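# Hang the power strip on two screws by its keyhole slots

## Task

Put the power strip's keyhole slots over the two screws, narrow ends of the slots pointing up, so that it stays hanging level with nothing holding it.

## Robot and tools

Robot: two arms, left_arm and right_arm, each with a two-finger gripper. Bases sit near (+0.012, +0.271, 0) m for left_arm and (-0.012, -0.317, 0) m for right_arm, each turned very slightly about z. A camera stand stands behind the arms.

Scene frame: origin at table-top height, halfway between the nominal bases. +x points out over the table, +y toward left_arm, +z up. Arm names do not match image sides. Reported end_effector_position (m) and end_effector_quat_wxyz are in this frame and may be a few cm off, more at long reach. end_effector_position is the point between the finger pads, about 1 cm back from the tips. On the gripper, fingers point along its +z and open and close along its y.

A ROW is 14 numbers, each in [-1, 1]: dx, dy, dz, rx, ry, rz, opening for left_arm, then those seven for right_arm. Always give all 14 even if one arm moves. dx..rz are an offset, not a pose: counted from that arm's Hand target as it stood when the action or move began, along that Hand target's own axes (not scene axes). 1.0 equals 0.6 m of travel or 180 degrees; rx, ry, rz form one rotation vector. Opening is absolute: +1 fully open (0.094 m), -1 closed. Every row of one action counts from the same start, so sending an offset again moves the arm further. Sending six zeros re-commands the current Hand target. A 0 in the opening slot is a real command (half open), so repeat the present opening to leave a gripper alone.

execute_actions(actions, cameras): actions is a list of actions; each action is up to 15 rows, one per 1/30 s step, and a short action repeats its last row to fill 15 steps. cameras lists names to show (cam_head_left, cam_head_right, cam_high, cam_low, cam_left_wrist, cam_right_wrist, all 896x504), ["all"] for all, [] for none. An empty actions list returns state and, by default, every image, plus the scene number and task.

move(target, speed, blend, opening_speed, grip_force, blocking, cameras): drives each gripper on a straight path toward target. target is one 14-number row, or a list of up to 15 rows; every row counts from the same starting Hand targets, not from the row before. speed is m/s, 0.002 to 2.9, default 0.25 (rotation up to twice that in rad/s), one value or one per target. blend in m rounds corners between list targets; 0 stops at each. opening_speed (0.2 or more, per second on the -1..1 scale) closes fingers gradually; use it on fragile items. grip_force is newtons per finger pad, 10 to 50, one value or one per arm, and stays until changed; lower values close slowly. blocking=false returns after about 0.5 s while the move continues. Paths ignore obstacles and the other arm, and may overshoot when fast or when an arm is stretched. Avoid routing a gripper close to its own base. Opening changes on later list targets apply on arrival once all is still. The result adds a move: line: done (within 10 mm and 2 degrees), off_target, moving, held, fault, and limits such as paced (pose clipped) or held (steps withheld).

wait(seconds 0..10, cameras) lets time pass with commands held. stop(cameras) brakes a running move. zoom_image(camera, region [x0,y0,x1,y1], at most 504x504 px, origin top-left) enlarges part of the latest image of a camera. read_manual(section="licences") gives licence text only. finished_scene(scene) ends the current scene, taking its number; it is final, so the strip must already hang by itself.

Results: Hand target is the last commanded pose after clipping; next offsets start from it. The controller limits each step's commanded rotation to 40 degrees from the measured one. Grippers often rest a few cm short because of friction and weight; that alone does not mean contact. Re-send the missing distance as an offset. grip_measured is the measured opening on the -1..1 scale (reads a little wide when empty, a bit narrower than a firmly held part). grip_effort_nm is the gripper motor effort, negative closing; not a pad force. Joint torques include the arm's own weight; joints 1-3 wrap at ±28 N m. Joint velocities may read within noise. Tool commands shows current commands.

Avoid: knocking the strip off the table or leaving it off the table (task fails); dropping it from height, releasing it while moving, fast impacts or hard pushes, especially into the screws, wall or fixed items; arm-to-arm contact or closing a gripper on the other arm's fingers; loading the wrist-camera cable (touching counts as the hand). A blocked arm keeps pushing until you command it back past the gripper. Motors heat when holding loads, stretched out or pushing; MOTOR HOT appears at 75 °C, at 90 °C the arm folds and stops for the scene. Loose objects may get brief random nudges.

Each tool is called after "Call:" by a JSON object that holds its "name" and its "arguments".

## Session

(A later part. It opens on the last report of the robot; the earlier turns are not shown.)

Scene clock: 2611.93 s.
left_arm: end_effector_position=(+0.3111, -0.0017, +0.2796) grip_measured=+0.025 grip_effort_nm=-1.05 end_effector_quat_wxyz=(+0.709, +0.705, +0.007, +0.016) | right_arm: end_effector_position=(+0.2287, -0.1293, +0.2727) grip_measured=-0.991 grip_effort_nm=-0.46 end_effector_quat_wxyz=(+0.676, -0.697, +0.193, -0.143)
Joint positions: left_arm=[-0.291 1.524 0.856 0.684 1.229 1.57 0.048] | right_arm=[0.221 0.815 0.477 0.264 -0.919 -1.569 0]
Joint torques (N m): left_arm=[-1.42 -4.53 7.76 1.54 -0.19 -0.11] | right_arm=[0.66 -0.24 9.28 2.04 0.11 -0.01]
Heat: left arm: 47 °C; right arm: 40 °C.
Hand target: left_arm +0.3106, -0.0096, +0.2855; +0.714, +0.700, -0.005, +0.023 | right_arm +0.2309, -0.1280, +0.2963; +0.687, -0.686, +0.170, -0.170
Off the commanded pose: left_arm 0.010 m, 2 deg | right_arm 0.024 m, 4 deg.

Call:
{"name": "execute_actions", "arguments": {"actions": [[[0.0,-0.003,0.000,0,0,0,-0.4,0,0,0,0,0,0,-1],[0.0,-0.006,0.000,0,0,0,-0.4,0,0,0,0,0,0,-1],[0.0,-0.009,0.000,0,0,0,-0.4,0,0,0,0,0,0,-1],[0.0,-0.012,0.000,0,0,0,-0.4,0,0,0,0,0,0,-1],[0.0,-0.015,0.000,0,0,0,-0.4,0,0,0,0,0,0,-1]]]}}

Call:
{"name": "execute_actions", "arguments": {"actions": [[[0.0,-0.003,0.000,0,0,0,-0.4,0,0,0,0,0,0,-1],[0.0,-0.006,0.000,0,0,0,-0.4,0,0,0,0,0,0,-1],[0.0,-0.008,0.000,0,0,0,-0.4,0,0,0,0,0,0,-1],[0.0,-0.01,0.000,0,0,0,-0.4,0,0,0,0,0,0,-1]]], "cameras": ["cam_right_wrist"]}}

Scene clock: 2620.87 s.
left_arm: end_effector_position=(+0.3110, -0.0024, +0.2800) grip_measured=+0.025 grip_effort_nm=-1.05 end_effector_quat_wxyz=(+0.712, +0.702, -0.007, +0.022) | right_arm: end_effector_position=(+0.2287, -0.1293, +0.2727) grip_measured=-0.991 grip_effort_nm=-0.46 end_effector_quat_wxyz=(+0.676, -0.697, +0.193, -0.143)
Joint positions: left_arm=[-0.291 1.538 0.856 0.724 1.24 1.571 0.048] | right_arm=[0.221 0.815 0.477 0.264 -0.919 -1.569 0]
Joint torques (N m): left_arm=[-1.35 -4.48 6.01 1.47 -0.32 -0.1] | right_arm=[0.61 -0.46 9.4 2.05 0.1 0.02]
Heat: left arm: 47 °C; right arm: 40 °C.
Hand target: left_arm +0.3109, -0.0098, +0.2765; +0.714, +0.700, -0.005, +0.022 | right_arm +0.2309, -0.1280, +0.2963; +0.687, -0.686, +0.170, -0.170
Off the commanded pose: left_arm 0.008 m, 0 deg | right_arm 0.024 m, 4 deg.

Scene clock: 2621.67 s.
left_arm: end_effector_position=(+0.3107, -0.0029, +0.2718) grip_measured=+0.025 grip_effort_nm=-1.05 end_effector_quat_wxyz=(+0.711, +0.703, -0.006, +0.019) | right_arm: end_effector_position=(+0.2287, -0.1293, +0.2727) grip_measured=-0.991 grip_effort_nm=-0.46 end_effector_quat_wxyz=(+0.676, -0.697, +0.193, -0.143)
Joint positions: left_arm=[-0.293 1.553 0.837 0.753 1.241 1.572 0.048] | right_arm=[0.221 0.815 0.477 0.264 -0.919 -1.569 0]
Joint torques (N m): left_arm=[-1.24 -4.68 6.26 1.47 -0.34 -0.12] | right_arm=[0.61 -0.34 9.42 2.06 0.13 0]
Heat: left arm: 46 °C; right arm: 40 °C.
Hand target: left_arm +0.3112, -0.0099, +0.2705; +0.714, +0.700, -0.005, +0.022 | right_arm +0.2309, -0.1280, +0.2963; +0.687, -0.686, +0.170, -0.170
Off the commanded pose: left_arm 0.007 m, 1 deg | right_arm 0.024 m, 4 deg.
Images, in order (width x height): cam_right_wrist 896x504.

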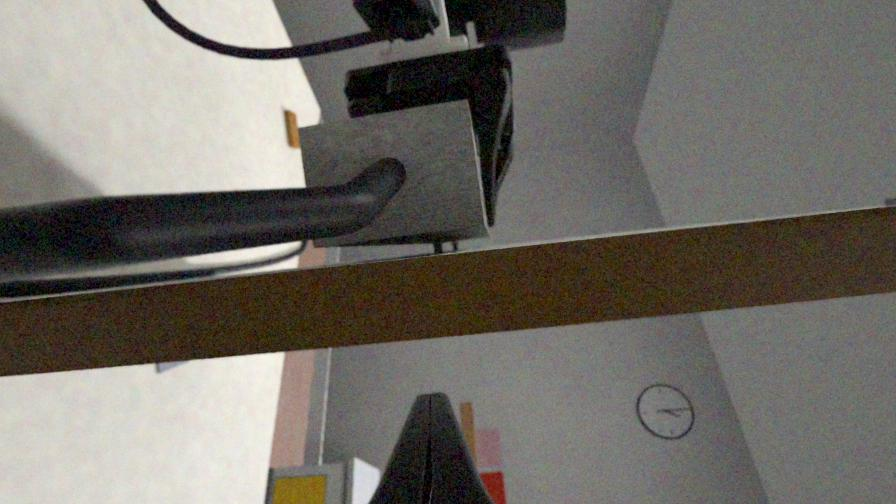

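Call:
{"name": "execute_actions", "arguments": {"actions": [[[0.001,0.005,0.002,0,0,-0.004,-0.4,0,0,0,0,0,0,-1],[0.001,0.01,0.002,0,0,-0.008,-0.4,0,0,0,0,0,0,-1],[0.001,0.015,0.002,0,0,-0.012,-0.4,0,0,0,0,0,0,-1],[0.001,0.02,0.002,0,0,-0.014,-0.4,0,0,0,0,0,0,-1],[0.001,0.022,0.002,0,0,-0.014,-0.4,0,0,0,0,0,0,-1]]]}}

Call:
{"name": "execute_actions", "arguments": {"actions": [[[0,0.003,0,0,0,0,-0.4,0,0,0,0,0,0,-1],[0,0.006,0,0,0,0,-0.4,0,0,0,0,0,0,-1],[0,0.009,0,0,0,0,-0.4,0,0,0,0,0,0,-1],[0,0.012,0,0,0,0,-0.4,0,0,0,0,0,0,-1]]]}}

Call:
{"name": "execute_actions", "arguments": {"actions": [[[0,0.003,0,0,0,0,-0.4,0,0,0,0,0,0,-1],[0,0.006,0,0,0,0,-0.4,0,0,0,0,0,0,-1],[0,0.009,0,0,0,0,-0.4,0,0,0,0,0,0,-1],[0,0.012,0,0,0,0,-0.4,0,0,0,0,0,0,-1]]], "cameras": ["cam_right_wrist"]}}

Scene clock: 2630.83 s.
left_arm: end_effector_position=(+0.3107, -0.0029, +0.2718) grip_measured=+0.025 grip_effort_nm=-1.05 end_effector_quat_wxyz=(+0.711, +0.703, +0.000, +0.014) | right_arm: end_effector_position=(+0.2287, -0.1293, +0.2727) grip_measured=-0.991 grip_effort_nm=-0.46 end_effector_quat_wxyz=(+0.676, -0.697, +0.193, -0.143)
Joint positions: left_arm=[-0.293 1.553 0.837 0.753 1.241 1.556 0.048] | right_arm=[0.221 0.815 0.477 0.264 -0.919 -1.569 0]
Joint torques (N m): left_arm=[-1.46 -6.2 8.98 0.95 -0.37 -0.52] | right_arm=[0.69 -0.36 9.4 2.04 0.11 0.03]
Heat: left arm: 46 °C; right arm: 40 °C.
Hand target: left_arm +0.3113, -0.0109, +0.2837; +0.714, +0.700, +0.011, +0.007 | right_arm +0.2309, -0.1280, +0.2963; +0.687, -0.686, +0.170, -0.170
Off the commanded pose: left_arm 0.014 m, 2 deg | right_arm 0.024 m, 4 deg.

Scene clock: 2631.63 s.
left_arm: end_effector_position=(+0.3107, -0.0029, +0.2713) grip_measured=+0.025 grip_effort_nm=-1.05 end_effector_quat_wxyz=(+0.711, +0.703, +0.004, +0.009) | right_arm: end_effector_position=(+0.2287, -0.1293, +0.2727) grip_measured=-0.991 grip_effort_nm=-0.46 end_effector_quat_wxyz=(+0.676, -0.697, +0.193, -0.143)
Joint positions: left_arm=[-0.293 1.553 0.837 0.749 1.241 1.546 0.048] | right_arm=[0.221 0.815 0.477 0.264 -0.919 -1.569 0]
Joint torques (N m): left_arm=[-1.43 -7.08 10.21 0.81 -0.35 -0.53] | right_arm=[0.68 -0.34 9.47 2.02 0.07 0.04]
Heat: left arm: 46 °C; right arm: 40 °C.
Hand target: left_arm +0.3113, -0.0107, +0.2909; +0.714, +0.700, +0.011, +0.007 | right_arm +0.2309, -0.1280, +0.2963; +0.687, -0.686, +0.170, -0.170
Off the commanded pose: left_arm 0.021 m, 1 deg | right_arm 0.024 m, 4 deg.

Scene clock: 2632.43 s.
left_arm: end_effector_position=(+0.3107, -0.0032, +0.2707) grip_measured=+0.025 grip_effort_nm=-1.05 end_effector_quat_wxyz=(+0.709, +0.705, +0.010, +0.000) | right_arm: end_effector_position=(+0.2287, -0.1293, +0.2727) grip_measured=-0.991 grip_effort_nm=-0.46 end_effector_quat_wxyz=(+0.676, -0.697, +0.193, -0.143)
Joint positions: left_arm=[-0.293 1.553 0.843 0.728 1.245 1.54 0.048] | right_arm=[0.221 0.815 0.477 0.264 -0.919 -1.569 0]
Joint torques (N m): left_arm=[-1.26 -8.1 11.06 0.78 -0.38 -0.49] | right_arm=[0.69 -0.31 9.33 2.03 0.11 -0.01]
Heat: left arm: 46 °C; right arm: 40 °C.
Hand target: left_arm +0.3113, -0.0106, +0.2981; +0.714, +0.700, +0.011, +0.007 | right_arm +0.2309, -0.1280, +0.2963; +0.687, -0.686, +0.170, -0.170
Off the commanded pose: left_arm 0.028 m, 1 deg | right_arm 0.024 m, 4 deg.
Images, in order (width x height): cam_right_wrist 896x504.

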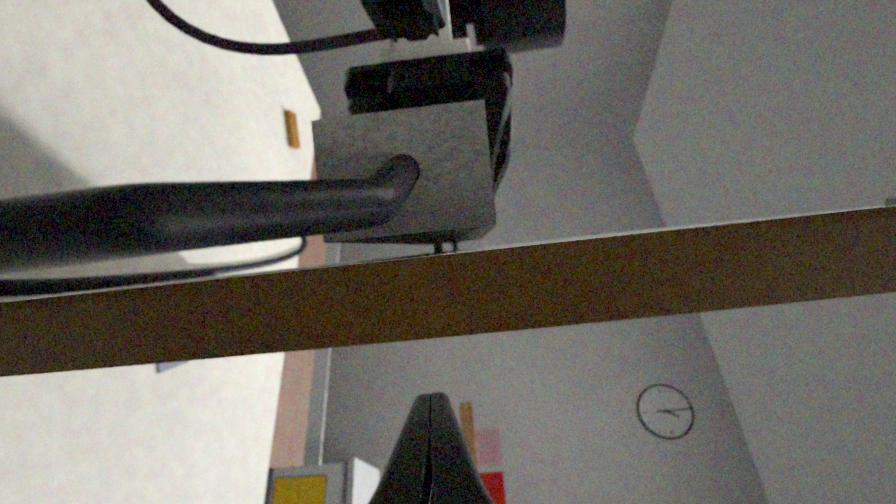

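Call:
{"name": "execute_actions", "arguments": {"actions": [[[0,0.004,0,0,0,0.002,-0.4,0,0,0,0,0,0,-1],[0,0.008,0,0,0,0.004,-0.4,0,0,0,0,0,0,-1],[0,0.012,0,0,0,0.004,-0.4,0,0,0,0,0,0,-1],[0,0.016,0,0,0,0.004,-0.4,0,0,0,0,0,0,-1]]]}}

Call:
{"name": "execute_actions", "arguments": {"actions": [[[0,0.003,0,0,0,0,-0.4,0,0,0,0,0,0,-1],[0,0.006,0,0,0,0,-0.4,0,0,0,0,0,0,-1],[0,0.009,0,0,0,0,-0.4,0,0,0,0,0,0,-1]]]}}

Call:
{"name": "execute_actions", "arguments": {"actions": [[[0,0.003,0,0,0,0,-0.4,0,0,0,0,0,0,-1],[0,0.006,0,0,0,0,-0.4,0,0,0,0,0,0,-1],[0,0.009,0,0,0,0,-0.4,0,0,0,0,0,0,-1]]], "cameras": ["cam_right_wrist"]}}

Scene clock: 2639.60 s.
left_arm: end_effector_position=(+0.3105, -0.0032, +0.2709) grip_measured=+0.025 grip_effort_nm=-1.05 end_effector_quat_wxyz=(+0.705, +0.709, +0.022, -0.012) | right_arm: end_effector_position=(+0.2287, -0.1293, +0.2727) grip_measured=-0.991 grip_effort_nm=-0.46 end_effector_quat_wxyz=(+0.676, -0.697, +0.193, -0.143)
Joint positions: left_arm=[-0.293 1.544 0.856 0.67 1.246 1.54 0.048] | right_arm=[0.221 0.815 0.477 0.264 -0.919 -1.569 0]
Joint torques (N m): left_arm=[-1.26 -8.79 12.04 0.97 -0.35 -0.34] | right_arm=[0.7 -0.46 9.58 2.06 0.09 0.02]
Heat: left arm: 46 °C; right arm: 40 °C.
Hand target: left_arm +0.3114, -0.0104, +0.3077; +0.714, +0.700, +0.006, +0.011 | right_arm +0.2309, -0.1280, +0.2963; +0.687, -0.686, +0.170, -0.170
Off the commanded pose: left_arm 0.038 m, 4 deg | right_arm 0.024 m, 4 deg.

Scene clock: 2640.43 s.
left_arm: end_effector_position=(+0.3105, -0.0032, +0.2718) grip_measured=+0.025 grip_effort_nm=-1.05 end_effector_quat_wxyz=(+0.703, +0.711, +0.029, -0.019) | right_arm: end_effector_position=(+0.2287, -0.1293, +0.2727) grip_measured=-0.991 grip_effort_nm=-0.46 end_effector_quat_wxyz=(+0.676, -0.697, +0.193, -0.143)
Joint positions: left_arm=[-0.293 1.538 0.865 0.635 1.246 1.54 0.048] | right_arm=[0.221 0.815 0.477 0.264 -0.919 -1.569 0]
Joint torques (N m): left_arm=[-1.17 -8.99 12.49 1.1 -0.33 -0.33] | right_arm=[0.59 -0.27 9.52 2.04 0.11 0.02]
Heat: left arm: 46 °C; right arm: 40 °C.
Hand target: left_arm +0.3114, -0.0103, +0.3131; +0.714, +0.700, +0.006, +0.011 | right_arm +0.2309, -0.1280, +0.2963; +0.687, -0.686, +0.170, -0.170
Off the commanded pose: left_arm 0.042 m, 5 deg | right_arm 0.024 m, 4 deg.

Scene clock: 2641.23 s.
left_arm: end_effector_position=(+0.3107, -0.0033, +0.2768) grip_measured=+0.025 grip_effort_nm=-1.05 end_effector_quat_wxyz=(+0.702, +0.711, +0.029, -0.020) | right_arm: end_effector_position=(+0.2287, -0.1293, +0.2727) grip_measured=-0.991 grip_effort_nm=-0.46 end_effector_quat_wxyz=(+0.676, -0.697, +0.193, -0.143)
Joint positions: left_arm=[-0.293 1.53 0.88 0.61 1.247 1.54 0.048] | right_arm=[0.221 0.815 0.477 0.264 -0.919 -1.569 0]
Joint torques (N m): left_arm=[-1.07 -8.92 12.64 1.07 -0.36 -0.32] | right_arm=[0.61 -0.36 9.36 2.05 0.09 0.03]
Heat: left arm: 46 °C; right arm: 40 °C.
Hand target: left_arm +0.3113, -0.0102, +0.3185; +0.714, +0.700, +0.006, +0.011 | right_arm +0.2309, -0.1280, +0.2963; +0.687, -0.686, +0.170, -0.170
Off the commanded pose: left_arm 0.042 m, 5 deg | right_arm 0.024 m, 4 deg.
Images, in order (width x height): cam_right_wrist 896x504.

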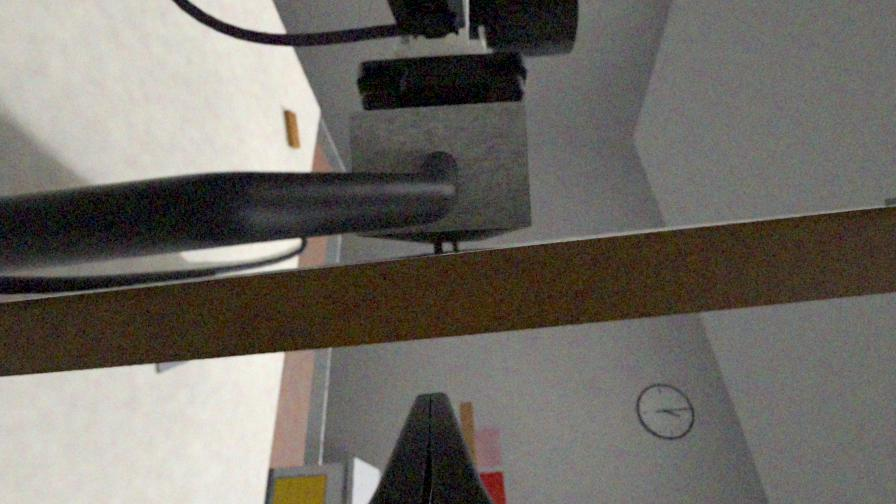

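Call:
{"name": "move", "arguments": {"target": [[-0.03,-0.03,-0.05,0,0,0.02,-0.4,-0.0496,0,-0.0867,0,0,0,-1],[-0.05,-0.03,-0.0814,0,0,0.02,-0.4,-0.0496,-0.1,-0.0867,0,0,0,-1],[-0.05,-0.03,-0.0814,0,0,0.02,-0.4,-0.2953,-0.1,0.0542,0,0,0,-1]], "speed": 0.15, "blend": 0.01, "cameras": ["cam_right_wrist","cam_head_left"]}}

Scene clock: 2677.60 s.
left_arm: end_effector_position=(+0.2965, +0.0364, +0.2833) grip_measured=+0.025 grip_effort_nm=-1.05 end_effector_quat_wxyz=(+0.705, +0.708, +0.020, +0.031) | right_arm: end_effector_position=(+0.0876, -0.0156, +0.3212) grip_measured=-0.991 grip_effort_nm=-0.46 end_effector_quat_wxyz=(-0.652, +0.721, -0.164, +0.167)
Joint positions: left_arm=[-0.185 1.389 0.768 0.61 1.295 1.596 0.048] | right_arm=[1.491 0.743 0.693 -0.049 0.344 -1.564 0]
Joint torques (N m): left_arm=[0.21 -7.42 6.56 1.61 0.55 -0.23] | right_arm=[0.68 -0.17 9.87 2.47 0.18 -0.06]
Heat: left arm: 50 °C; right arm: 41 °C.
Hand target: left_arm +0.2802, +0.0376, +0.2994; +0.713, +0.700, -0.016, +0.034 | right_arm +0.0895, -0.0166, +0.3565; -0.687, +0.686, -0.170, +0.170
Off the commanded pose: left_arm 0.023 m, 4 deg | right_arm 0.035 m, 6 deg.
move: off_target (left_arm, right_arm)
Images, in order (width x height): cam_head_left 896x504, cam_right_wrist 896x504.

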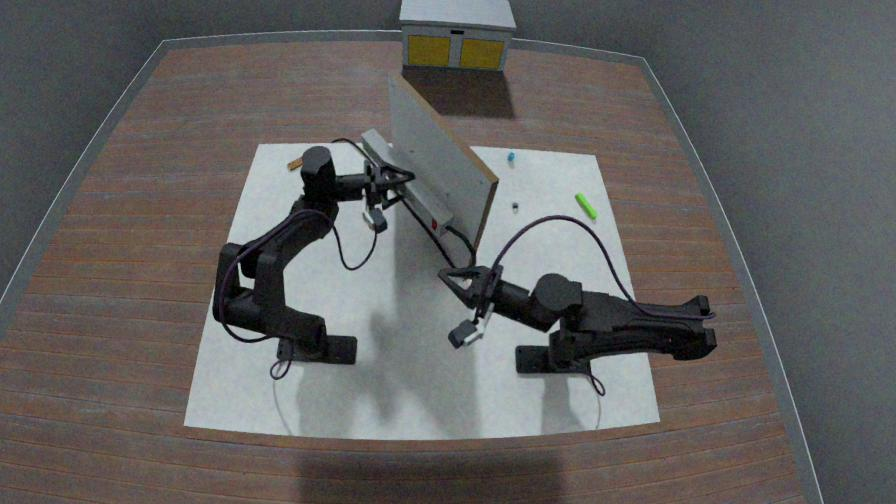

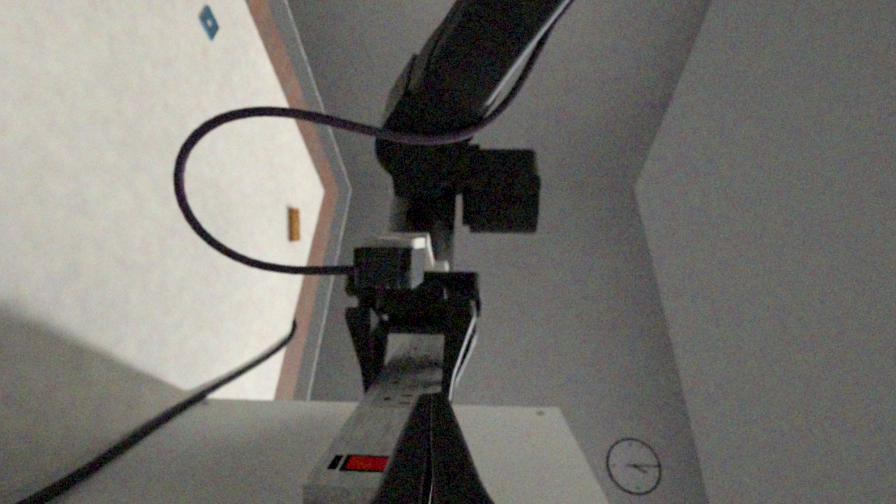

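Call:
{"name": "zoom_image", "arguments": {"camera": "cam_right_wrist", "region": [290, 320, 480, 504]}}

Call:
{"name": "zoom_image", "arguments": {"camera": "cam_right_wrist", "region": [340, 325, 460, 425]}}

Scaled by 2.653.

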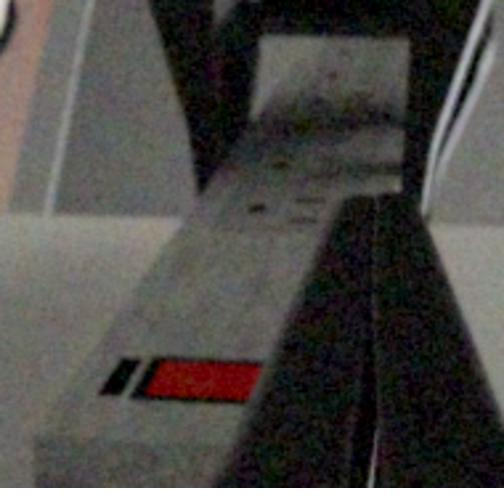

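Scaled by 4.200.

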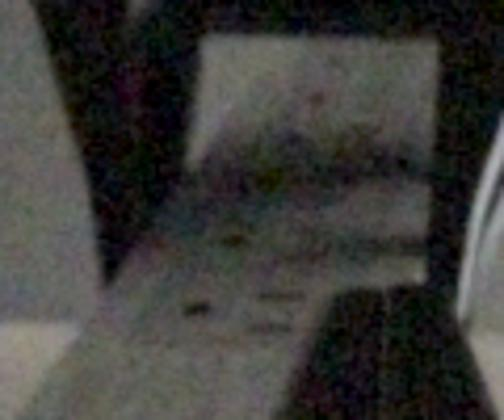

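Call:
{"name": "move", "arguments": {"target": [[0.0,0,0.0,0,0,0,-0.4,0.2457,0,-0.1409,0,0,0,-1],[0.0335,0.03,0.0577,0,0,-0.011,-0.4,0.2953,0.0667,-0.0542,0,0,0,-1]], "speed": 0.2, "blend": 0.01, "cameras": ["cam_right_wrist"]}}

Scene clock: 2734.83 s.
left_arm: end_effector_position=(+0.3023, +0.0098, +0.3052) grip_measured=+0.025 grip_effort_nm=-1.05 end_effector_quat_wxyz=(+0.711, +0.702, -0.004, +0.040) | right_arm: end_effector_position=(+0.2348, -0.1309, +0.3123) grip_measured=-0.991 grip_effort_nm=-0.46 end_effector_quat_wxyz=(+0.678, -0.690, +0.183, -0.173)
Joint positions: left_arm=[-0.267 1.432 0.866 0.61 1.236 1.59 0.048] | right_arm=[0.224 0.816 0.604 0.182 -0.888 -1.586 0]
Joint torques (N m): left_arm=[-0.88 -4.81 10.73 0.89 0.07 -0.52] | right_arm=[0.61 -0.24 5.41 2.08 -0.2 0.16]
Heat: left arm: 47 °C; right arm: 44 °C.
Hand target: left_arm +0.2999, +0.0038, +0.3194; +0.714, +0.700, -0.004, +0.021 | right_arm +0.2309, -0.1280, +0.3163; +0.687, -0.686, +0.170, -0.170
Off the commanded pose: left_arm 0.016 m, 2 deg | right_arm 0.006 m, 2 deg.
move: off_target (left_arm)
Images, in order (width x height): cam_right_wrist 896x504.

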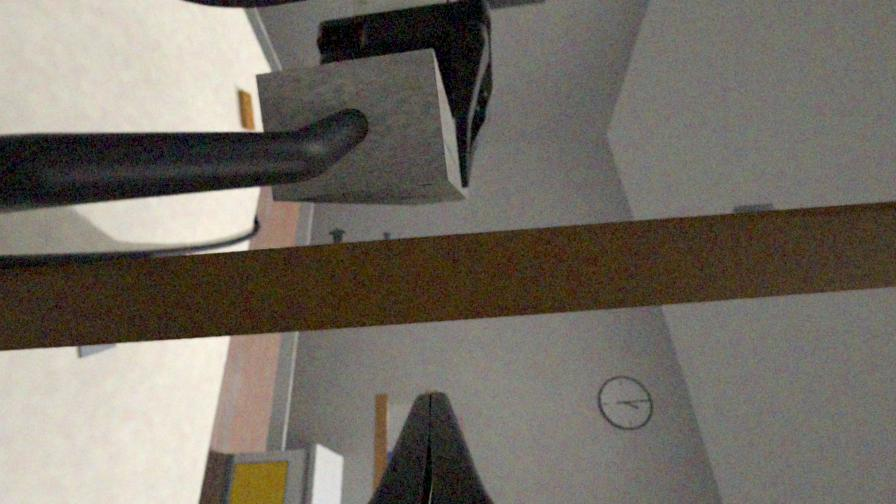

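Call:
{"name": "execute_actions", "arguments": {"actions": [[[0.0242,0.0,0.012,0,0,-0.008,-0.4,0,0,0,0,0,0,-1],[0.0242,0.0,0.012,0,0,-0.008,-0.4,0,0,0,0,0,0,-1],[0.0242,0.0,0.012,0,0,-0.008,-0.4,0,0,0,0,0,0,-1],[-0.006,-0.065,0.012,0,0,-0.022,-0.4,0,0,0,0,0,0,-1],[-0.006,-0.065,0.012,0,0,-0.022,-0.4,0,0,0,0,0,0,-1],[-0.006,-0.065,0.012,0,0,-0.022,-0.4,0,0,0,0,0,0,-1],[0.0192,-0.013,0.012,0,0,-0.012,-0.4,0,0,0,0,0,0,-1],[0.0192,-0.013,0.012,0,0,-0.012,-0.4,0,0,0,0,0,0,-1],[0.0192,-0.013,0.012,0,0,-0.012,-0.4,0,0,0,0,0,0,-1],[-0.001,-0.055,0.012,0,0,-0.018,-0.4,0,0,0,0,0,0,-1],[-0.001,-0.055,0.012,0,0,-0.018,-0.4,0,0,0,0,0,0,-1],[-0.001,-0.055,0.012,0,0,-0.018,-0.4,0,0,0,0,0,0,-1],[0.0092,-0.0332,0.012,0,0,-0.015,-0.4,0,0,0,0,0,0,-1],[0.0092,-0.0332,0.012,0,0,-0.015,-0.4,0,0,0,0,0,0,-1],[0.0092,-0.0332,0.012,0,0,-0.015,-0.4,0,0,0,0,0,0,-1]]], "cameras": ["cam_right_wrist"]}}

Call:
{"name": "zoom_image", "arguments": {"camera": "cam_right_wrist", "region": [240, 90, 480, 270]}}

Scene clock: 2744.13 s.
left_arm: end_effector_position=(+0.3093, +0.0004, +0.2800) grip_measured=+0.025 grip_effort_nm=-1.05 end_effector_quat_wxyz=(+0.706, +0.708, +0.026, +0.008) | right_arm: end_effector_position=(+0.2348, -0.1309, +0.3125) grip_measured=-0.991 grip_effort_nm=-0.46 end_effector_quat_wxyz=(+0.679, -0.690, +0.182, -0.173)
Joint positions: left_arm=[-0.29 1.498 0.848 0.639 1.215 1.556 0.048] | right_arm=[0.224 0.816 0.604 0.182 -0.888 -1.586 0]
Joint torques (N m): left_arm=[-0.35 -6 10.03 1.32 0.16 -0.52] | right_arm=[0.62 -0.14 5.49 2.06 -0.2 0.18]
Heat: left arm: 47 °C; right arm: 44 °C.
Hand target: left_arm +0.3063, -0.0036, +0.2998; +0.714, +0.700, +0.013, +0.005 | right_arm +0.2310, -0.1280, +0.3164; +0.687, -0.686, +0.170, -0.170
Off the commanded pose: left_arm 0.020 m, 2 deg | right_arm 0.006 m, 2 deg.
Images, in order (width x height): cam_right_wrist 896x504.

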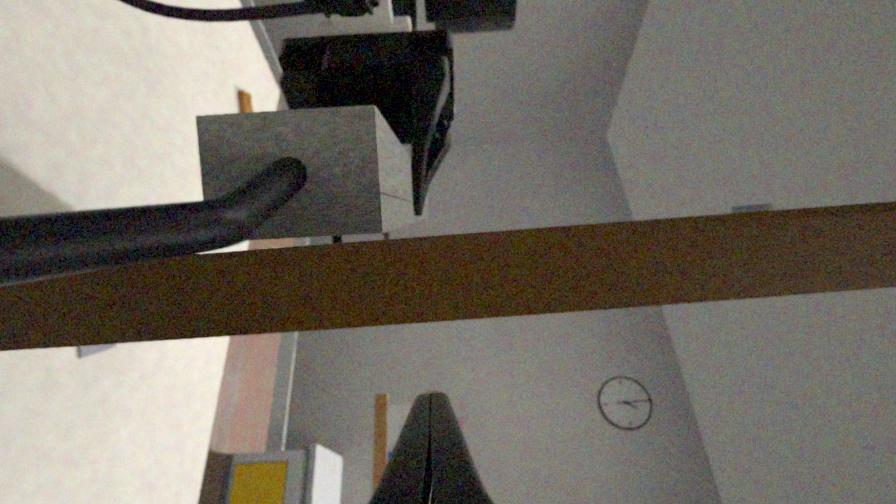

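Scaled by 2.100.

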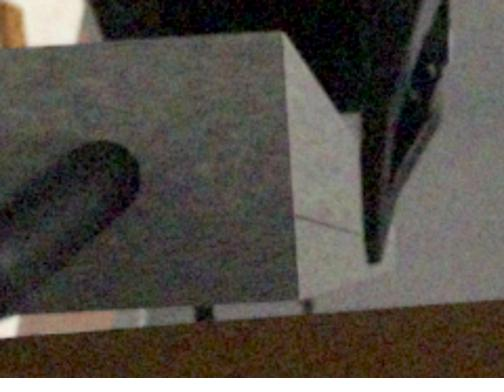

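Call:
{"name": "execute_actions", "arguments": {"actions": [[[0.012,0.03,0.0,0,0,0.012,-0.4,0,0,0,0,0,0,-1],[0.012,0.03,0.0,0,0,0.012,-0.4,0,0,0,0,0,0,-1],[0.012,0.03,0.0,0,0,0.012,-0.4,0,0,0,0,0,0,-1],[-0.012,-0.037,0.0,0,0,0.004,-0.4,0,0,0,0,0,0,-1],[-0.012,-0.037,0.0,0,0,0.004,-0.4,0,0,0,0,0,0,-1],[-0.012,-0.037,0.0,0,0,0.004,-0.4,0,0,0,0,0,0,-1],[0.008,0.017,0.0,0,0,0.011,-0.4,0,0,0,0,0,0,-1],[0.008,0.017,0.0,0,0,0.011,-0.4,0,0,0,0,0,0,-1],[0.008,0.017,0.0,0,0,0.011,-0.4,0,0,0,0,0,0,-1],[-0.008,-0.025,0.0,0,0,0.007,-0.4,0,0,0,0,0,0,-1],[-0.008,-0.025,0.0,0,0,0.007,-0.4,0,0,0,0,0,0,-1],[-0.008,-0.025,0.0,0,0,0.007,-0.4,0,0,0,0,0,0,-1],[0.0,-0.0035,0.0,0,0,0.01,-0.4,0,0,0,0,0,0,-1],[0.0,-0.0035,0.0,0,0,0.01,-0.4,0,0,0,0,0,0,-1],[0.0,-0.0035,0.0,0,0,0.01,-0.4,0,0,0,0,0,0,-1]]]}}

Scene clock: 2763.47 s.
left_arm: end_effector_position=(+0.3091, +0.0003, +0.2798) grip_measured=+0.025 grip_effort_nm=-1.05 end_effector_quat_wxyz=(+0.707, +0.706, +0.020, +0.012) | right_arm: end_effector_position=(+0.2348, -0.1309, +0.3125) grip_measured=-0.991 grip_effort_nm=-0.46 end_effector_quat_wxyz=(+0.679, -0.690, +0.182, -0.173)
Joint positions: left_arm=[-0.29 1.503 0.843 0.662 1.217 1.557 0.048] | right_arm=[0.224 0.816 0.604 0.182 -0.888 -1.586 0]
Joint torques (N m): left_arm=[-0.49 -5.93 9.63 1.27 0.15 -0.22] | right_arm=[0.68 -0.25 5.44 2.1 -0.22 0.16]
Heat: left arm: 48 °C; right arm: 45 °C.
Hand target: left_arm +0.3063, -0.0037, +0.2977; +0.714, +0.700, +0.002, +0.016 | right_arm +0.2310, -0.1280, +0.3164; +0.687, -0.686, +0.170, -0.170
Off the commanded pose: left_arm 0.019 m, 2 deg | right_arm 0.006 m, 2 deg.

Call:
{"name": "execute_actions", "arguments": {"actions": [[[0.012,0.03,0.0,0,0,0.009,-0.4,0,0,0,0,0,0,-1],[0.012,0.03,0.0,0,0,0.009,-0.4,0,0,0,0,0,0,-1],[0.012,0.03,0.0,0,0,0.009,-0.4,0,0,0,0,0,0,-1],[-0.012,-0.037,0.0,0,0,0.003,-0.4,0,0,0,0,0,0,-1],[-0.012,-0.037,0.0,0,0,0.003,-0.4,0,0,0,0,0,0,-1],[-0.012,-0.037,0.0,0,0,0.003,-0.4,0,0,0,0,0,0,-1],[0.008,0.015,0.0,0,0,0.008,-0.4,0,0,0,0,0,0,-1],[0.008,0.015,0.0,0,0,0.008,-0.4,0,0,0,0,0,0,-1],[0.008,0.015,0.0,0,0,0.008,-0.4,0,0,0,0,0,0,-1],[-0.008,-0.027,0.0,0,0,0.004,-0.4,0,0,0,0,0,0,-1],[-0.008,-0.027,0.0,0,0,0.004,-0.4,0,0,0,0,0,0,-1],[-0.008,-0.027,0.0,0,0,0.004,-0.4,0,0,0,0,0,0,-1],[0.0,-0.0055,0.0,0,0,0.006,-0.4,0,0,0,0,0,0,-1],[0.0,-0.0055,0.0,0,0,0.006,-0.4,0,0,0,0,0,0,-1],[0.0,-0.0055,0.0,0,0,0.006,-0.4,0,0,0,0,0,0,-1]]]}}

Scene clock: 2773.77 s.
left_arm: end_effector_position=(+0.3090, +0.0004, +0.2779) grip_measured=+0.025 grip_effort_nm=-1.05 end_effector_quat_wxyz=(+0.708, +0.706, +0.014, +0.019) | right_arm: end_effector_position=(+0.2348, -0.1309, +0.3125) grip_measured=-0.991 grip_effort_nm=-0.46 end_effector_quat_wxyz=(+0.679, -0.690, +0.182, -0.173)
Joint positions: left_arm=[-0.29 1.506 0.836 0.677 1.217 1.572 0.048] | right_arm=[0.224 0.816 0.604 0.182 -0.888 -1.586 0]
Joint torques (N m): left_arm=[-0.43 -5.89 9.63 1.27 0.13 -0.2] | right_arm=[0.7 -0.27 5.5 2.04 -0.21 0.18]
Heat: left arm: 47 °C; right arm: 46 °C.
Hand target: left_arm +0.3063, -0.0037, +0.2944; +0.714, +0.700, -0.005, +0.022 | right_arm +0.2310, -0.1280, +0.3164; +0.687, -0.686, +0.170, -0.170
Off the commanded pose: left_arm 0.017 m, 2 deg | right_arm 0.006 m, 2 deg.

Call:
{"name": "execute_actions", "arguments": {"actions": [[[0.0015,0,0.0025,0,0,0,-0.4,0,0,0,0,0,0,-1],[0.003,0,0.005,0,0,0,-0.4,0,0,0,0,0,0,-1],[0.0045,0,0.0075,0,0,0,-0.4,0,0,0,0,0,0,-1],[0.006,0,0.01,0,0,0,-0.4,0,0,0,0,0,0,-1],[0.0069,0,0.0114,0,0,0,-0.4,0,0,0,0,0,0,-1]]], "cameras": ["cam_right_wrist"]}}

Call:
{"name": "zoom_image", "arguments": {"camera": "cam_right_wrist", "region": [180, 90, 430, 270]}}

Scene clock: 2780.73 s.
left_arm: end_effector_position=(+0.3110, -0.0002, +0.2774) grip_measured=+0.025 grip_effort_nm=-1.05 end_effector_quat_wxyz=(+0.708, +0.706, +0.015, +0.019) | right_arm: end_effector_position=(+0.2348, -0.1309, +0.3125) grip_measured=-0.991 grip_effort_nm=-0.46 end_effector_quat_wxyz=(+0.679, -0.690, +0.182, -0.173)
Joint positions: left_arm=[-0.29 1.513 0.842 0.677 1.216 1.572 0.048] | right_arm=[0.224 0.816 0.604 0.182 -0.888 -1.586 0]
Joint torques (N m): left_arm=[-1.58 -4.85 10.82 1.25 -0.02 -0.18] | right_arm=[0.62 -0.1 5.39 2.06 -0.2 0.18]
Heat: left arm: 48 °C; right arm: 46 °C.
Hand target: left_arm +0.3106, -0.0105, +0.2947; +0.714, +0.700, -0.005, +0.022 | right_arm +0.2310, -0.1280, +0.3164; +0.687, -0.686, +0.170, -0.170
Off the commanded pose: left_arm 0.020 m, 2 deg | right_arm 0.006 m, 2 deg.
Images, in order (width x height): cam_right_wrist 896x504.

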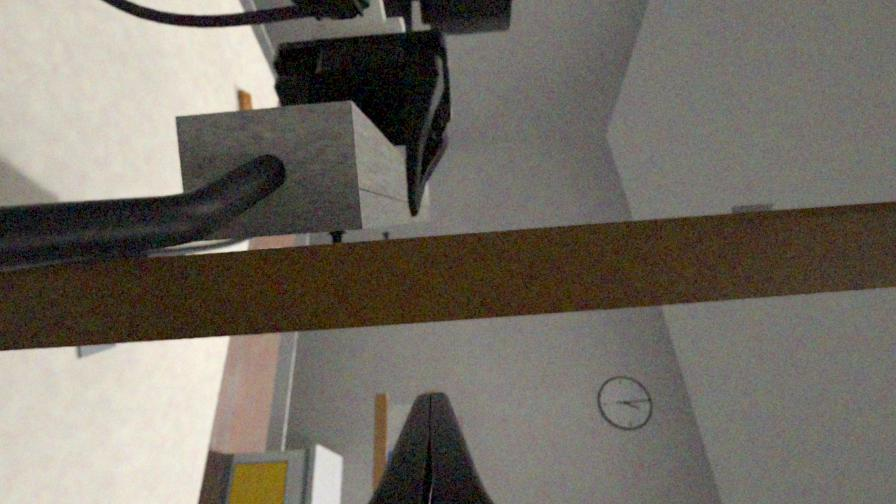

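Scaled by 2.016.

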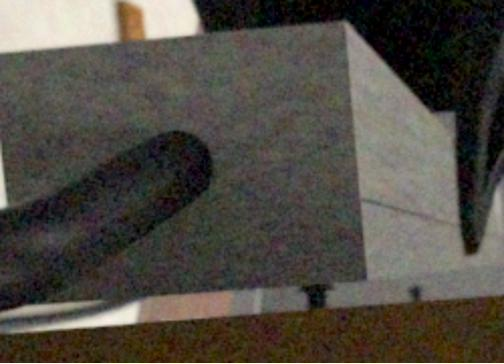

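Call:
{"name": "execute_actions", "arguments": {"actions": [[[0.007,0.03,0.003,0,0,0.003,-0.4,0,0,0,0,0,0,-1],[0.007,0.03,0.003,0,0,0.003,-0.4,0,0,0,0,0,0,-1],[0.007,0.03,0.003,0,0,0.003,-0.4,0,0,0,0,0,0,-1],[-0.004,-0.025,0.003,0,0,-0.003,-0.4,0,0,0,0,0,0,-1],[-0.004,-0.025,0.003,0,0,-0.003,-0.4,0,0,0,0,0,0,-1],[-0.004,-0.025,0.003,0,0,-0.003,-0.4,0,0,0,0,0,0,-1],[0.005,0.022,0.003,0,0,0.002,-0.4,0,0,0,0,0,0,-1],[0.005,0.022,0.003,0,0,0.002,-0.4,0,0,0,0,0,0,-1],[0.005,0.022,0.003,0,0,0.002,-0.4,0,0,0,0,0,0,-1],[-0.0,-0.015,0.003,0,0,-0.002,-0.4,0,0,0,0,0,0,-1],[-0.0,-0.015,0.003,0,0,-0.002,-0.4,0,0,0,0,0,0,-1],[-0.0,-0.015,0.003,0,0,-0.002,-0.4,0,0,0,0,0,0,-1],[0.002,0.003,0.003,0,0,0.0,-0.4,0,0,0,0,0,0,-1],[0.002,0.003,0.003,0,0,0.0,-0.4,0,0,0,0,0,0,-1],[0.002,0.003,0.003,0,0,0.0,-0.4,0,0,0,0,0,0,-1]]]}}

Scene clock: 2791.30 s.
left_arm: end_effector_position=(+0.3114, -0.0022, +0.2818) grip_measured=+0.025 grip_effort_nm=-1.05 end_effector_quat_wxyz=(+0.709, +0.706, +0.003, +0.015) | right_arm: end_effector_position=(+0.2348, -0.1309, +0.3125) grip_measured=-0.991 grip_effort_nm=-0.46 end_effector_quat_wxyz=(+0.679, -0.690, +0.182, -0.173)
Joint positions: left_arm=[-0.291 1.526 0.868 0.671 1.235 1.575 0.048] | right_arm=[0.224 0.816 0.604 0.182 -0.888 -1.586 0]
Joint torques (N m): left_arm=[-1.81 -5.49 9.77 1.23 -0.34 -0.22] | right_arm=[0.5 -0.24 5.5 2.03 -0.2 0.19]
Heat: left arm: 49 °C; right arm: 46 °C.
Hand target: left_arm +0.3118, -0.0122, +0.2966; +0.714, +0.700, -0.005, +0.022 | right_arm +0.2310, -0.1280, +0.3164; +0.687, -0.686, +0.170, -0.170
Off the commanded pose: left_arm 0.018 m, 2 deg | right_arm 0.006 m, 2 deg.

Call:
{"name": "execute_actions", "arguments": {"actions": [[[0.004,-0.04,0.001,0,0,-0.004,-0.4,0,0,0,0,0,0,-1],[0.004,-0.04,0.001,0,0,-0.004,-0.4,0,0,0,0,0,0,-1],[0.004,-0.04,0.001,0,0,-0.004,-0.4,0,0,0,0,0,0,-1],[-0.003,0.024,0.001,0,0,0.0,-0.4,0,0,0,0,0,0,-1],[-0.003,0.024,0.001,0,0,0.0,-0.4,0,0,0,0,0,0,-1],[-0.003,0.024,0.001,0,0,0.0,-0.4,0,0,0,0,0,0,-1],[0.003,-0.034,0.001,0,0,-0.004,-0.4,0,0,0,0,0,0,-1],[0.003,-0.034,0.001,0,0,-0.004,-0.4,0,0,0,0,0,0,-1],[0.003,-0.034,0.001,0,0,-0.004,-0.4,0,0,0,0,0,0,-1],[-0.002,0.014,0.001,0,0,-0.001,-0.4,0,0,0,0,0,0,-1],[-0.002,0.014,0.001,0,0,-0.001,-0.4,0,0,0,0,0,0,-1],[-0.002,0.014,0.001,0,0,-0.001,-0.4,0,0,0,0,0,0,-1],[0.0,-0.01,0.001,0,0,-0.002,-0.4,0,0,0,0,0,0,-1],[0.0,-0.01,0.001,0,0,-0.002,-0.4,0,0,0,0,0,0,-1],[0.0,-0.01,0.001,0,0,-0.002,-0.4,0,0,0,0,0,0,-1]]], "cameras": ["cam_right_wrist"]}}

Call:
{"name": "zoom_image", "arguments": {"camera": "cam_right_wrist", "region": [180, 90, 430, 270]}}

Scene clock: 2807.23 s.
left_arm: end_effector_position=(+0.3110, -0.0030, +0.2806) grip_measured=+0.025 grip_effort_nm=-1.05 end_effector_quat_wxyz=(+0.710, +0.704, -0.007, +0.015) | right_arm: end_effector_position=(+0.2348, -0.1309, +0.3125) grip_measured=-0.991 grip_effort_nm=-0.46 end_effector_quat_wxyz=(+0.679, -0.690, +0.182, -0.173)
Joint positions: left_arm=[-0.291 1.541 0.868 0.704 1.25 1.572 0.048] | right_arm=[0.224 0.816 0.604 0.182 -0.888 -1.586 0]
Joint torques (N m): left_arm=[-1.94 -5.82 8.61 1.12 -0.53 -0.24] | right_arm=[0.66 -0.2 5.49 2.05 -0.13 0.15]
Heat: left arm: 48 °C; right arm: 46 °C.
Hand target: left_arm +0.3120, -0.0129, +0.2906; +0.714, +0.700, -0.003, +0.020 | right_arm +0.2310, -0.1280, +0.3164; +0.687, -0.686, +0.170, -0.170
Off the commanded pose: left_arm 0.014 m, 1 deg | right_arm 0.006 m, 2 deg.
Images, in order (width x height): cam_right_wrist 896x504.

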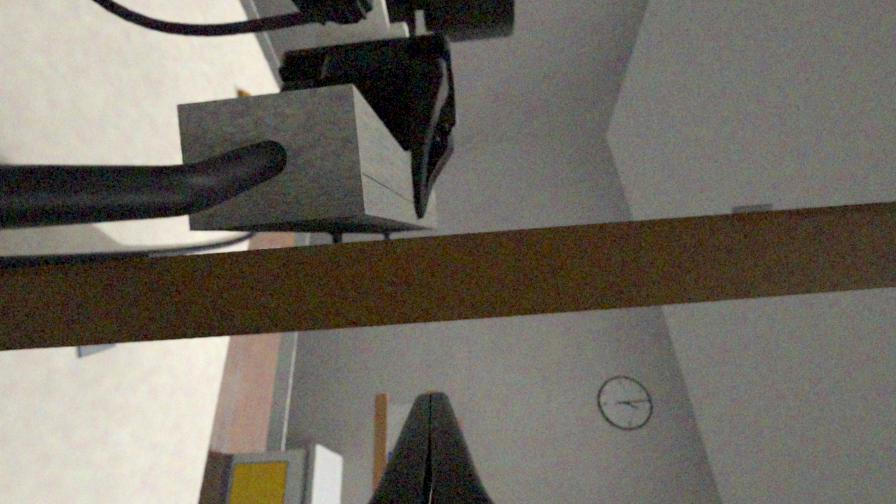

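Scaled by 2.016.

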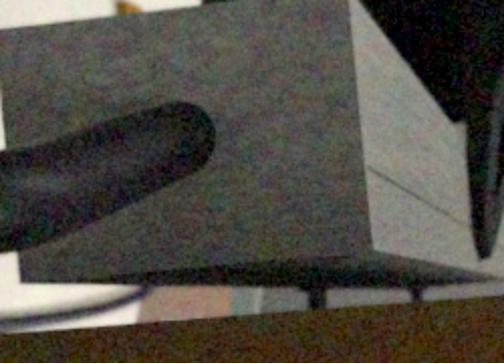

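Call:
{"name": "execute_actions", "arguments": {"actions": [[[0.004,0.035,0.001,0,0.007,-0.004,-0.4,0,0,0,0,0,0,-1],[0.004,0.035,0.001,0,0.007,-0.004,-0.4,0,0,0,0,0,0,-1],[0.004,0.035,0.001,0,0.007,-0.004,-0.4,0,0,0,0,0,0,-1],[-0.003,-0.03,0.001,0,0.007,-0.008,-0.4,0,0,0,0,0,0,-1],[-0.003,-0.03,0.001,0,0.007,-0.008,-0.4,0,0,0,0,0,0,-1],[-0.003,-0.03,0.001,0,0.007,-0.008,-0.4,0,0,0,0,0,0,-1],[0.003,0.025,0.001,0,0.007,-0.005,-0.4,0,0,0,0,0,0,-1],[0.003,0.025,0.001,0,0.007,-0.005,-0.4,0,0,0,0,0,0,-1],[0.003,0.025,0.001,0,0.007,-0.005,-0.4,0,0,0,0,0,0,-1],[-0.002,-0.02,0.001,0,0.007,-0.007,-0.4,0,0,0,0,0,0,-1],[-0.002,-0.02,0.001,0,0.007,-0.007,-0.4,0,0,0,0,0,0,-1],[-0.002,-0.02,0.001,0,0.007,-0.007,-0.4,0,0,0,0,0,0,-1],[0.0,0.0,0.001,0,0.007,-0.006,-0.4,0,0,0,0,0,0,-1],[0.0,-0.0,0.001,0,0.007,-0.006,-0.4,0,0,0,0,0,0,-1],[0.0,-0.0,0.001,0,0.007,-0.006,-0.4,0,0,0,0,0,0,-1]]], "cameras": ["cam_right_wrist"]}}

Call:
{"name": "zoom_image", "arguments": {"camera": "cam_right_wrist", "region": [180, 90, 430, 270]}}

Scene clock: 2821.93 s.
left_arm: end_effector_position=(+0.3090, -0.0043, +0.2744) grip_measured=+0.025 grip_effort_nm=-1.05 end_effector_quat_wxyz=(+0.708, +0.706, +0.005, +0.009) | right_arm: end_effector_position=(+0.2348, -0.1309, +0.3125) grip_measured=-0.991 grip_effort_nm=-0.46 end_effector_quat_wxyz=(+0.679, -0.690, +0.182, -0.173)
Joint positions: left_arm=[-0.299 1.536 0.848 0.698 1.235 1.566 0.048] | right_arm=[0.224 0.816 0.604 0.182 -0.888 -1.586 0]
Joint torques (N m): left_arm=[-1.85 -6.53 8.99 1.19 -0.65 -0.4] | right_arm=[0.65 -0.21 5.49 2.06 -0.21 0.19]
Heat: left arm: 48 °C; right arm: 46 °C.
Hand target: left_arm +0.3120, -0.0135, +0.2906; +0.714, +0.700, +0.012, +0.021 | right_arm +0.2310, -0.1280, +0.3164; +0.687, -0.686, +0.170, -0.170
Off the commanded pose: left_arm 0.019 m, 2 deg | right_arm 0.006 m, 2 deg.
Images, in order (width x height): cam_right_wrist 896x504.

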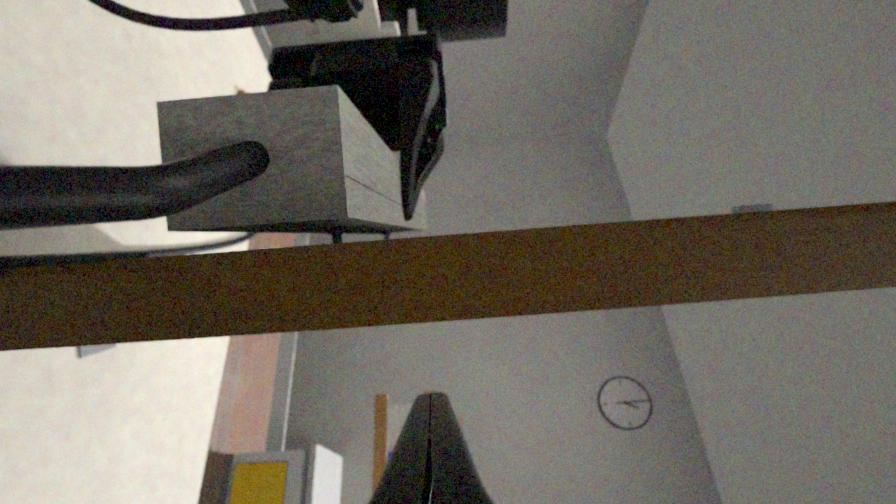

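Scaled by 2.016.

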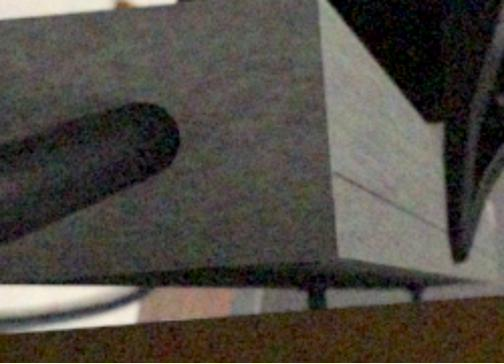

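Call:
{"name": "execute_actions", "arguments": {"actions": [[[0.0024,0.04,-0.0014,0,0,0.002,-0.4,0,0,0,0,0,0,-1],[0.0024,0.04,-0.0014,0,0,0.002,-0.4,0,0,0,0,0,0,-1],[0.0024,0.04,-0.0014,0,0,0.002,-0.4,0,0,0,0,0,0,-1],[0.0024,0.04,-0.0014,0,0,0.002,-0.4,0,0,0,0,0,0,-1],[0.0024,-0.03,-0.0014,0,0,-0.002,-0.4,0,0,0,0,0,0,-1],[0.0024,-0.03,-0.0014,0,0,-0.002,-0.4,0,0,0,0,0,0,-1],[0.0024,-0.03,-0.0014,0,0,-0.002,-0.4,0,0,0,0,0,0,-1],[0.0024,-0.03,-0.0014,0,0,-0.002,-0.4,0,0,0,0,0,0,-1],[0.0024,0.035,-0.0014,0,0,0.002,-0.4,0,0,0,0,0,0,-1],[0.0024,0.035,-0.0014,0,0,0.002,-0.4,0,0,0,0,0,0,-1],[0.0024,0.035,-0.0014,0,0,0.002,-0.4,0,0,0,0,0,0,-1],[0.0024,-0.02,-0.0014,0,0,-0.002,-0.4,0,0,0,0,0,0,-1],[0.0024,-0.02,-0.0014,0,0,-0.002,-0.4,0,0,0,0,0,0,-1],[0.0024,-0.02,-0.0014,0,0,-0.002,-0.4,0,0,0,0,0,0,-1],[0.0024,0.005,-0.0014,0,0,0,-0.4,0,0,0,0,0,0,-1]],[[0.0024,0.035,-0.0014,0,0,0.002,-0.4,0,0,0,0,0,0,-1],[0.0024,0.035,-0.0014,0,0,0.002,-0.4,0,0,0,0,0,0,-1],[0.0024,0.035,-0.0014,0,0,0.002,-0.4,0,0,0,0,0,0,-1],[0.0024,0.035,-0.0014,0,0,0.002,-0.4,0,0,0,0,0,0,-1],[0.0024,-0.035,-0.0014,0,0,-0.002,-0.4,0,0,0,0,0,0,-1],[0.0024,-0.035,-0.0014,0,0,-0.002,-0.4,0,0,0,0,0,0,-1],[0.0024,-0.035,-0.0014,0,0,-0.002,-0.4,0,0,0,0,0,0,-1],[0.0024,-0.035,-0.0014,0,0,-0.002,-0.4,0,0,0,0,0,0,-1],[0.0024,0.03,-0.0014,0,0,0.002,-0.4,0,0,0,0,0,0,-1],[0.0024,0.03,-0.0014,0,0,0.002,-0.4,0,0,0,0,0,0,-1],[0.0024,0.03,-0.0014,0,0,0.002,-0.4,0,0,0,0,0,0,-1],[0.0024,-0.025,-0.0014,0,0,-0.002,-0.4,0,0,0,0,0,0,-1],[0.0024,-0.025,-0.0014,0,0,-0.002,-0.4,0,0,0,0,0,0,-1],[0.0024,-0.025,-0.0014,0,0,-0.002,-0.4,0,0,0,0,0,0,-1],[0.0024,0.0,-0.0014,0,0,0,-0.4,0,0,0,0,0,0,-1]]]}}

Scene clock: 2860.47 s.
left_arm: end_effector_position=(+0.3093, -0.0046, +0.2738) grip_measured=+0.025 grip_effort_nm=-1.05 end_effector_quat_wxyz=(+0.707, +0.707, +0.009, +0.003) | right_arm: end_effector_position=(+0.2348, -0.1309, +0.3125) grip_measured=-0.991 grip_effort_nm=-0.46 end_effector_quat_wxyz=(+0.679, -0.690, +0.182, -0.173)
Joint positions: left_arm=[-0.299 1.538 0.853 0.685 1.237 1.562 0.048] | right_arm=[0.224 0.816 0.604 0.182 -0.888 -1.586 0]
Joint velocities: left_arm=[-0.002 -0.046 -0.002 0.037 -0.007 -0.051 -0.001] | right_arm=[within noise]
Joint torques (N m): left_arm=[-1.21 -6.42 9.87 1.21 -0.58 -0.36] | right_arm=[0.62 -0.28 5.34 2.04 -0.22 0.2]
Heat: left arm: 48 °C; right arm: 46 °C.
Hand target: left_arm +0.3148, -0.0116, +0.2936; +0.714, +0.700, +0.012, +0.021 | right_arm +0.2310, -0.1280, +0.3164; +0.687, -0.686, +0.170, -0.170
Off the commanded pose: left_arm 0.022 m, 2 deg | right_arm 0.006 m, 2 deg.

Call:
{"name": "execute_actions", "arguments": {"actions": [[[0.0024,0.035,-0.0014,0,0,0.002,-0.4,0,0,0,0,0,0,-1],[0.0024,0.035,-0.0014,0,0,0.002,-0.4,0,0,0,0,0,0,-1],[0.0024,0.035,-0.0014,0,0,0.002,-0.4,0,0,0,0,0,0,-1],[0.0024,0.035,-0.0014,0,0,0.002,-0.4,0,0,0,0,0,0,-1],[0.0024,0.05,-0.0014,0,0,0.002,-0.4,0,0,0,0,0,0,-1]]], "cameras": ["cam_right_wrist"]}}

Call:
{"name": "zoom_image", "arguments": {"camera": "cam_right_wrist", "region": [180, 90, 430, 270]}}

Scene clock: 2867.27 s.
left_arm: end_effector_position=(+0.3094, -0.0048, +0.2791) grip_measured=+0.025 grip_effort_nm=-1.05 end_effector_quat_wxyz=(+0.701, +0.712, +0.027, -0.017) | right_arm: end_effector_position=(+0.2348, -0.1309, +0.3125) grip_measured=-0.991 grip_effort_nm=-0.46 end_effector_quat_wxyz=(+0.679, -0.690, +0.182, -0.173)
Joint positions: left_arm=[-0.299 1.521 0.888 0.582 1.24 1.558 0.048] | right_arm=[0.224 0.816 0.604 0.182 -0.888 -1.586 0]
Joint torques (N m): left_arm=[-0.58 -8.58 13.41 1.15 -0.49 -0.39] | right_arm=[0.68 -0.13 5.39 2.05 -0.2 0.2]
Heat: left arm: 49 °C; right arm: 46 °C.
Hand target: left_arm +0.3158, -0.0102, +0.3236; +0.714, +0.700, +0.010, +0.023 | right_arm +0.2310, -0.1280, +0.3164; +0.687, -0.686, +0.170, -0.170
Off the commanded pose: left_arm 0.045 m, 5 deg | right_arm 0.006 m, 2 deg.
Images, in order (width x height): cam_right_wrist 896x504.

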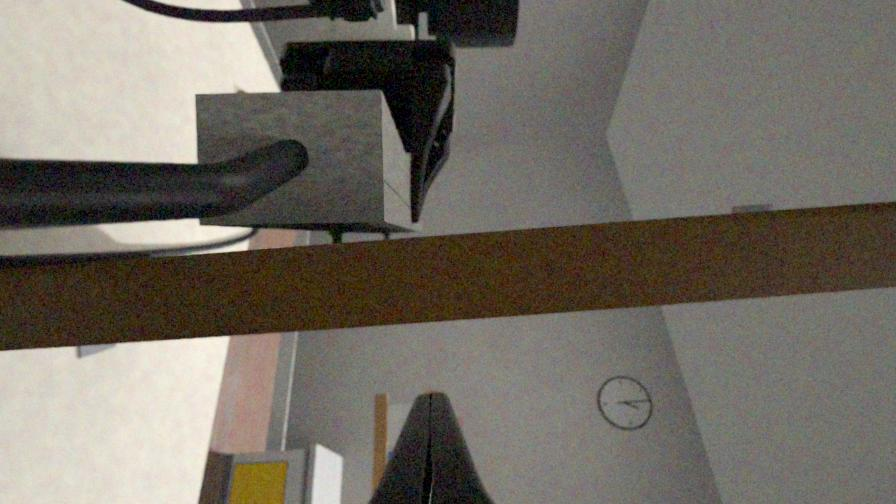

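Scaled by 2.016.

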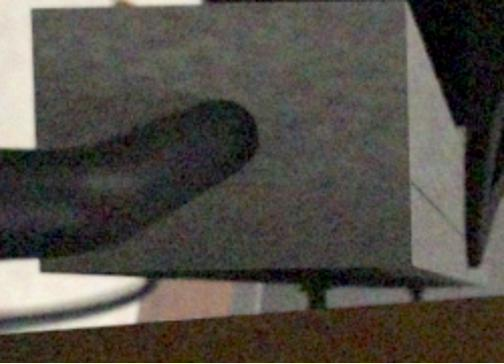

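Call:
{"name": "execute_actions", "arguments": {"actions": [[[-0.0071,0.0,-0.024,0,0,0,-0.4,0,0,0,0,0,0,-1],[-0.0071,0.0,-0.024,0,0,0,-0.4,0,0,0,0,0,0,-1],[-0.0071,0.0,-0.024,0,0,0,-0.4,0,0,0,0,0,0,-1],[-0.0191,-0.08,-0.024,0,0,-0.004,-0.4,0,0,0,0,0,0,-1],[-0.0191,-0.08,-0.024,0,0,-0.004,-0.4,0,0,0,0,0,0,-1],[-0.0191,-0.08,-0.024,0,0,-0.004,-0.4,0,0,0,0,0,0,-1],[0.005,-0.02,-0.024,0,0,0.003,-0.4,0,0,0,0,0,0,-1],[0.005,-0.02,-0.024,0,0,0.003,-0.4,0,0,0,0,0,0,-1],[0.005,-0.02,-0.024,0,0,0.003,-0.4,0,0,0,0,0,0,-1],[-0.014,-0.07,-0.024,0,0,-0.003,-0.4,0,0,0,0,0,0,-1],[-0.014,-0.07,-0.024,0,0,-0.003,-0.4,0,0,0,0,0,0,-1],[-0.014,-0.07,-0.024,0,0,-0.003,-0.4,0,0,0,0,0,0,-1],[-0.0071,-0.046,-0.024,0,0,0,-0.4,0,0,0,0,0,0,-1],[-0.0071,-0.046,-0.024,0,0,0,-0.4,0,0,0,0,0,0,-1],[-0.0071,-0.046,-0.024,0,0,0,-0.4,0,0,0,0,0,0,-1]]], "cameras": ["cam_right_wrist"]}}

Call:
{"name": "zoom_image", "arguments": {"camera": "cam_right_wrist", "region": [180, 90, 430, 270]}}

Scene clock: 2894.47 s.
left_arm: end_effector_position=(+0.3152, +0.0056, +0.2771) grip_measured=+0.025 grip_effort_nm=-1.05 end_effector_quat_wxyz=(+0.706, +0.708, +0.027, +0.020) | right_arm: end_effector_position=(+0.2348, -0.1309, +0.3125) grip_measured=-0.991 grip_effort_nm=-0.46 end_effector_quat_wxyz=(+0.679, -0.690, +0.182, -0.173)
Joint positions: left_arm=[-0.271 1.507 0.843 0.654 1.215 1.569 0.048] | right_arm=[0.224 0.816 0.604 0.182 -0.888 -1.586 0]
Joint torques (N m): left_arm=[-0.2 -6.38 9.16 1.37 0.17 -0.35] | right_arm=[0.68 -0.12 5.44 2.03 -0.19 0.16]
Heat: left arm: 49 °C; right arm: 46 °C.
Hand target: left_arm +0.3115, +0.0035, +0.2957; +0.714, +0.700, +0.010, +0.024 | right_arm +0.2310, -0.1280, +0.3164; +0.687, -0.686, +0.170, -0.170
Off the commanded pose: left_arm 0.019 m, 2 deg | right_arm 0.006 m, 2 deg.
Images, in order (width x height): cam_right_wrist 896x504.

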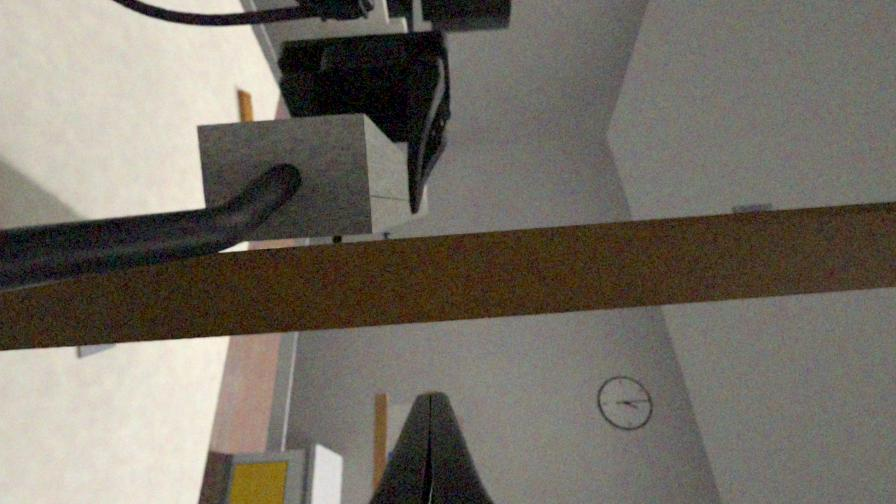

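Scaled by 2.016.

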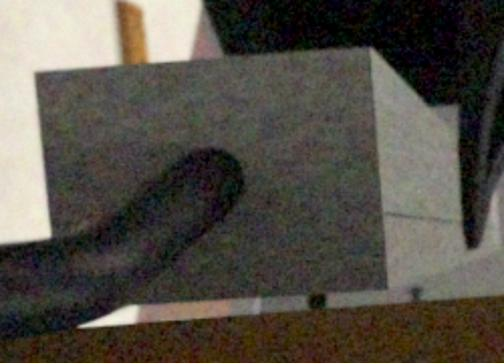

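Call:
{"name": "execute_actions", "arguments": {"actions": [[[0.003,0.02,0.006,0,0,0.005,-0.4,0,0,0,0,0,0,-1],[0.003,0.02,0.006,0,0,0.005,-0.4,0,0,0,0,0,0,-1],[0.005,0.02,0.009,0,0,0.005,-0.4,0,0,0,0,0,0,-1],[0.007,0.02,0.012,0,0,0.005,-0.4,0,0,0,0,0,0,-1],[0.0099,-0.03,0.0174,0,0,0.003,-0.4,0,0,0,0,0,0,-1],[0.0099,-0.03,0.0174,0,0,0.003,-0.4,0,0,0,0,0,0,-1],[0.0099,-0.03,0.0174,0,0,0.003,-0.4,0,0,0,0,0,0,-1],[0.0099,-0.03,0.0174,0,0,0.003,-0.4,0,0,0,0,0,0,-1],[0.0099,0.025,0.0174,0,0,0.005,-0.4,0,0,0,0,0,0,-1],[0.0099,0.025,0.0174,0,0,0.005,-0.4,0,0,0,0,0,0,-1],[0.0099,0.025,0.0174,0,0,0.005,-0.4,0,0,0,0,0,0,-1],[0.0099,-0.02,0.0174,0,0,0.003,-0.4,0,0,0,0,0,0,-1],[0.0099,-0.02,0.0174,0,0,0.003,-0.4,0,0,0,0,0,0,-1],[0.0099,-0.02,0.0174,0,0,0.003,-0.4,0,0,0,0,0,0,-1],[0.0099,0.0,0.0174,0,0,0.004,-0.4,0,0,0,0,0,0,-1]]]}}

Scene clock: 2908.43 s.
left_arm: end_effector_position=(+0.3184, +0.0015, +0.2755) grip_measured=+0.025 grip_effort_nm=-1.05 end_effector_quat_wxyz=(+0.706, +0.707, +0.018, +0.016) | right_arm: end_effector_position=(+0.2348, -0.1309, +0.3125) grip_measured=-0.991 grip_effort_nm=-0.46 end_effector_quat_wxyz=(+0.679, -0.690, +0.182, -0.173)
Joint positions: left_arm=[-0.277 1.54 0.863 0.672 1.227 1.571 0.048] | right_arm=[0.224 0.816 0.604 0.182 -0.888 -1.586 0]
Joint torques (N m): left_arm=[-1.52 -6.46 9.95 1.27 -0.25 -0.28] | right_arm=[0.61 -0.23 5.59 2.04 -0.19 0.19]
Heat: left arm: 48 °C; right arm: 46 °C.
Hand target: left_arm +0.3179, -0.0067, +0.2960; +0.714, +0.700, +0.005, +0.028 | right_arm +0.2310, -0.1280, +0.3164; +0.687, -0.686, +0.170, -0.170
Off the commanded pose: left_arm 0.022 m, 2 deg | right_arm 0.006 m, 2 deg.


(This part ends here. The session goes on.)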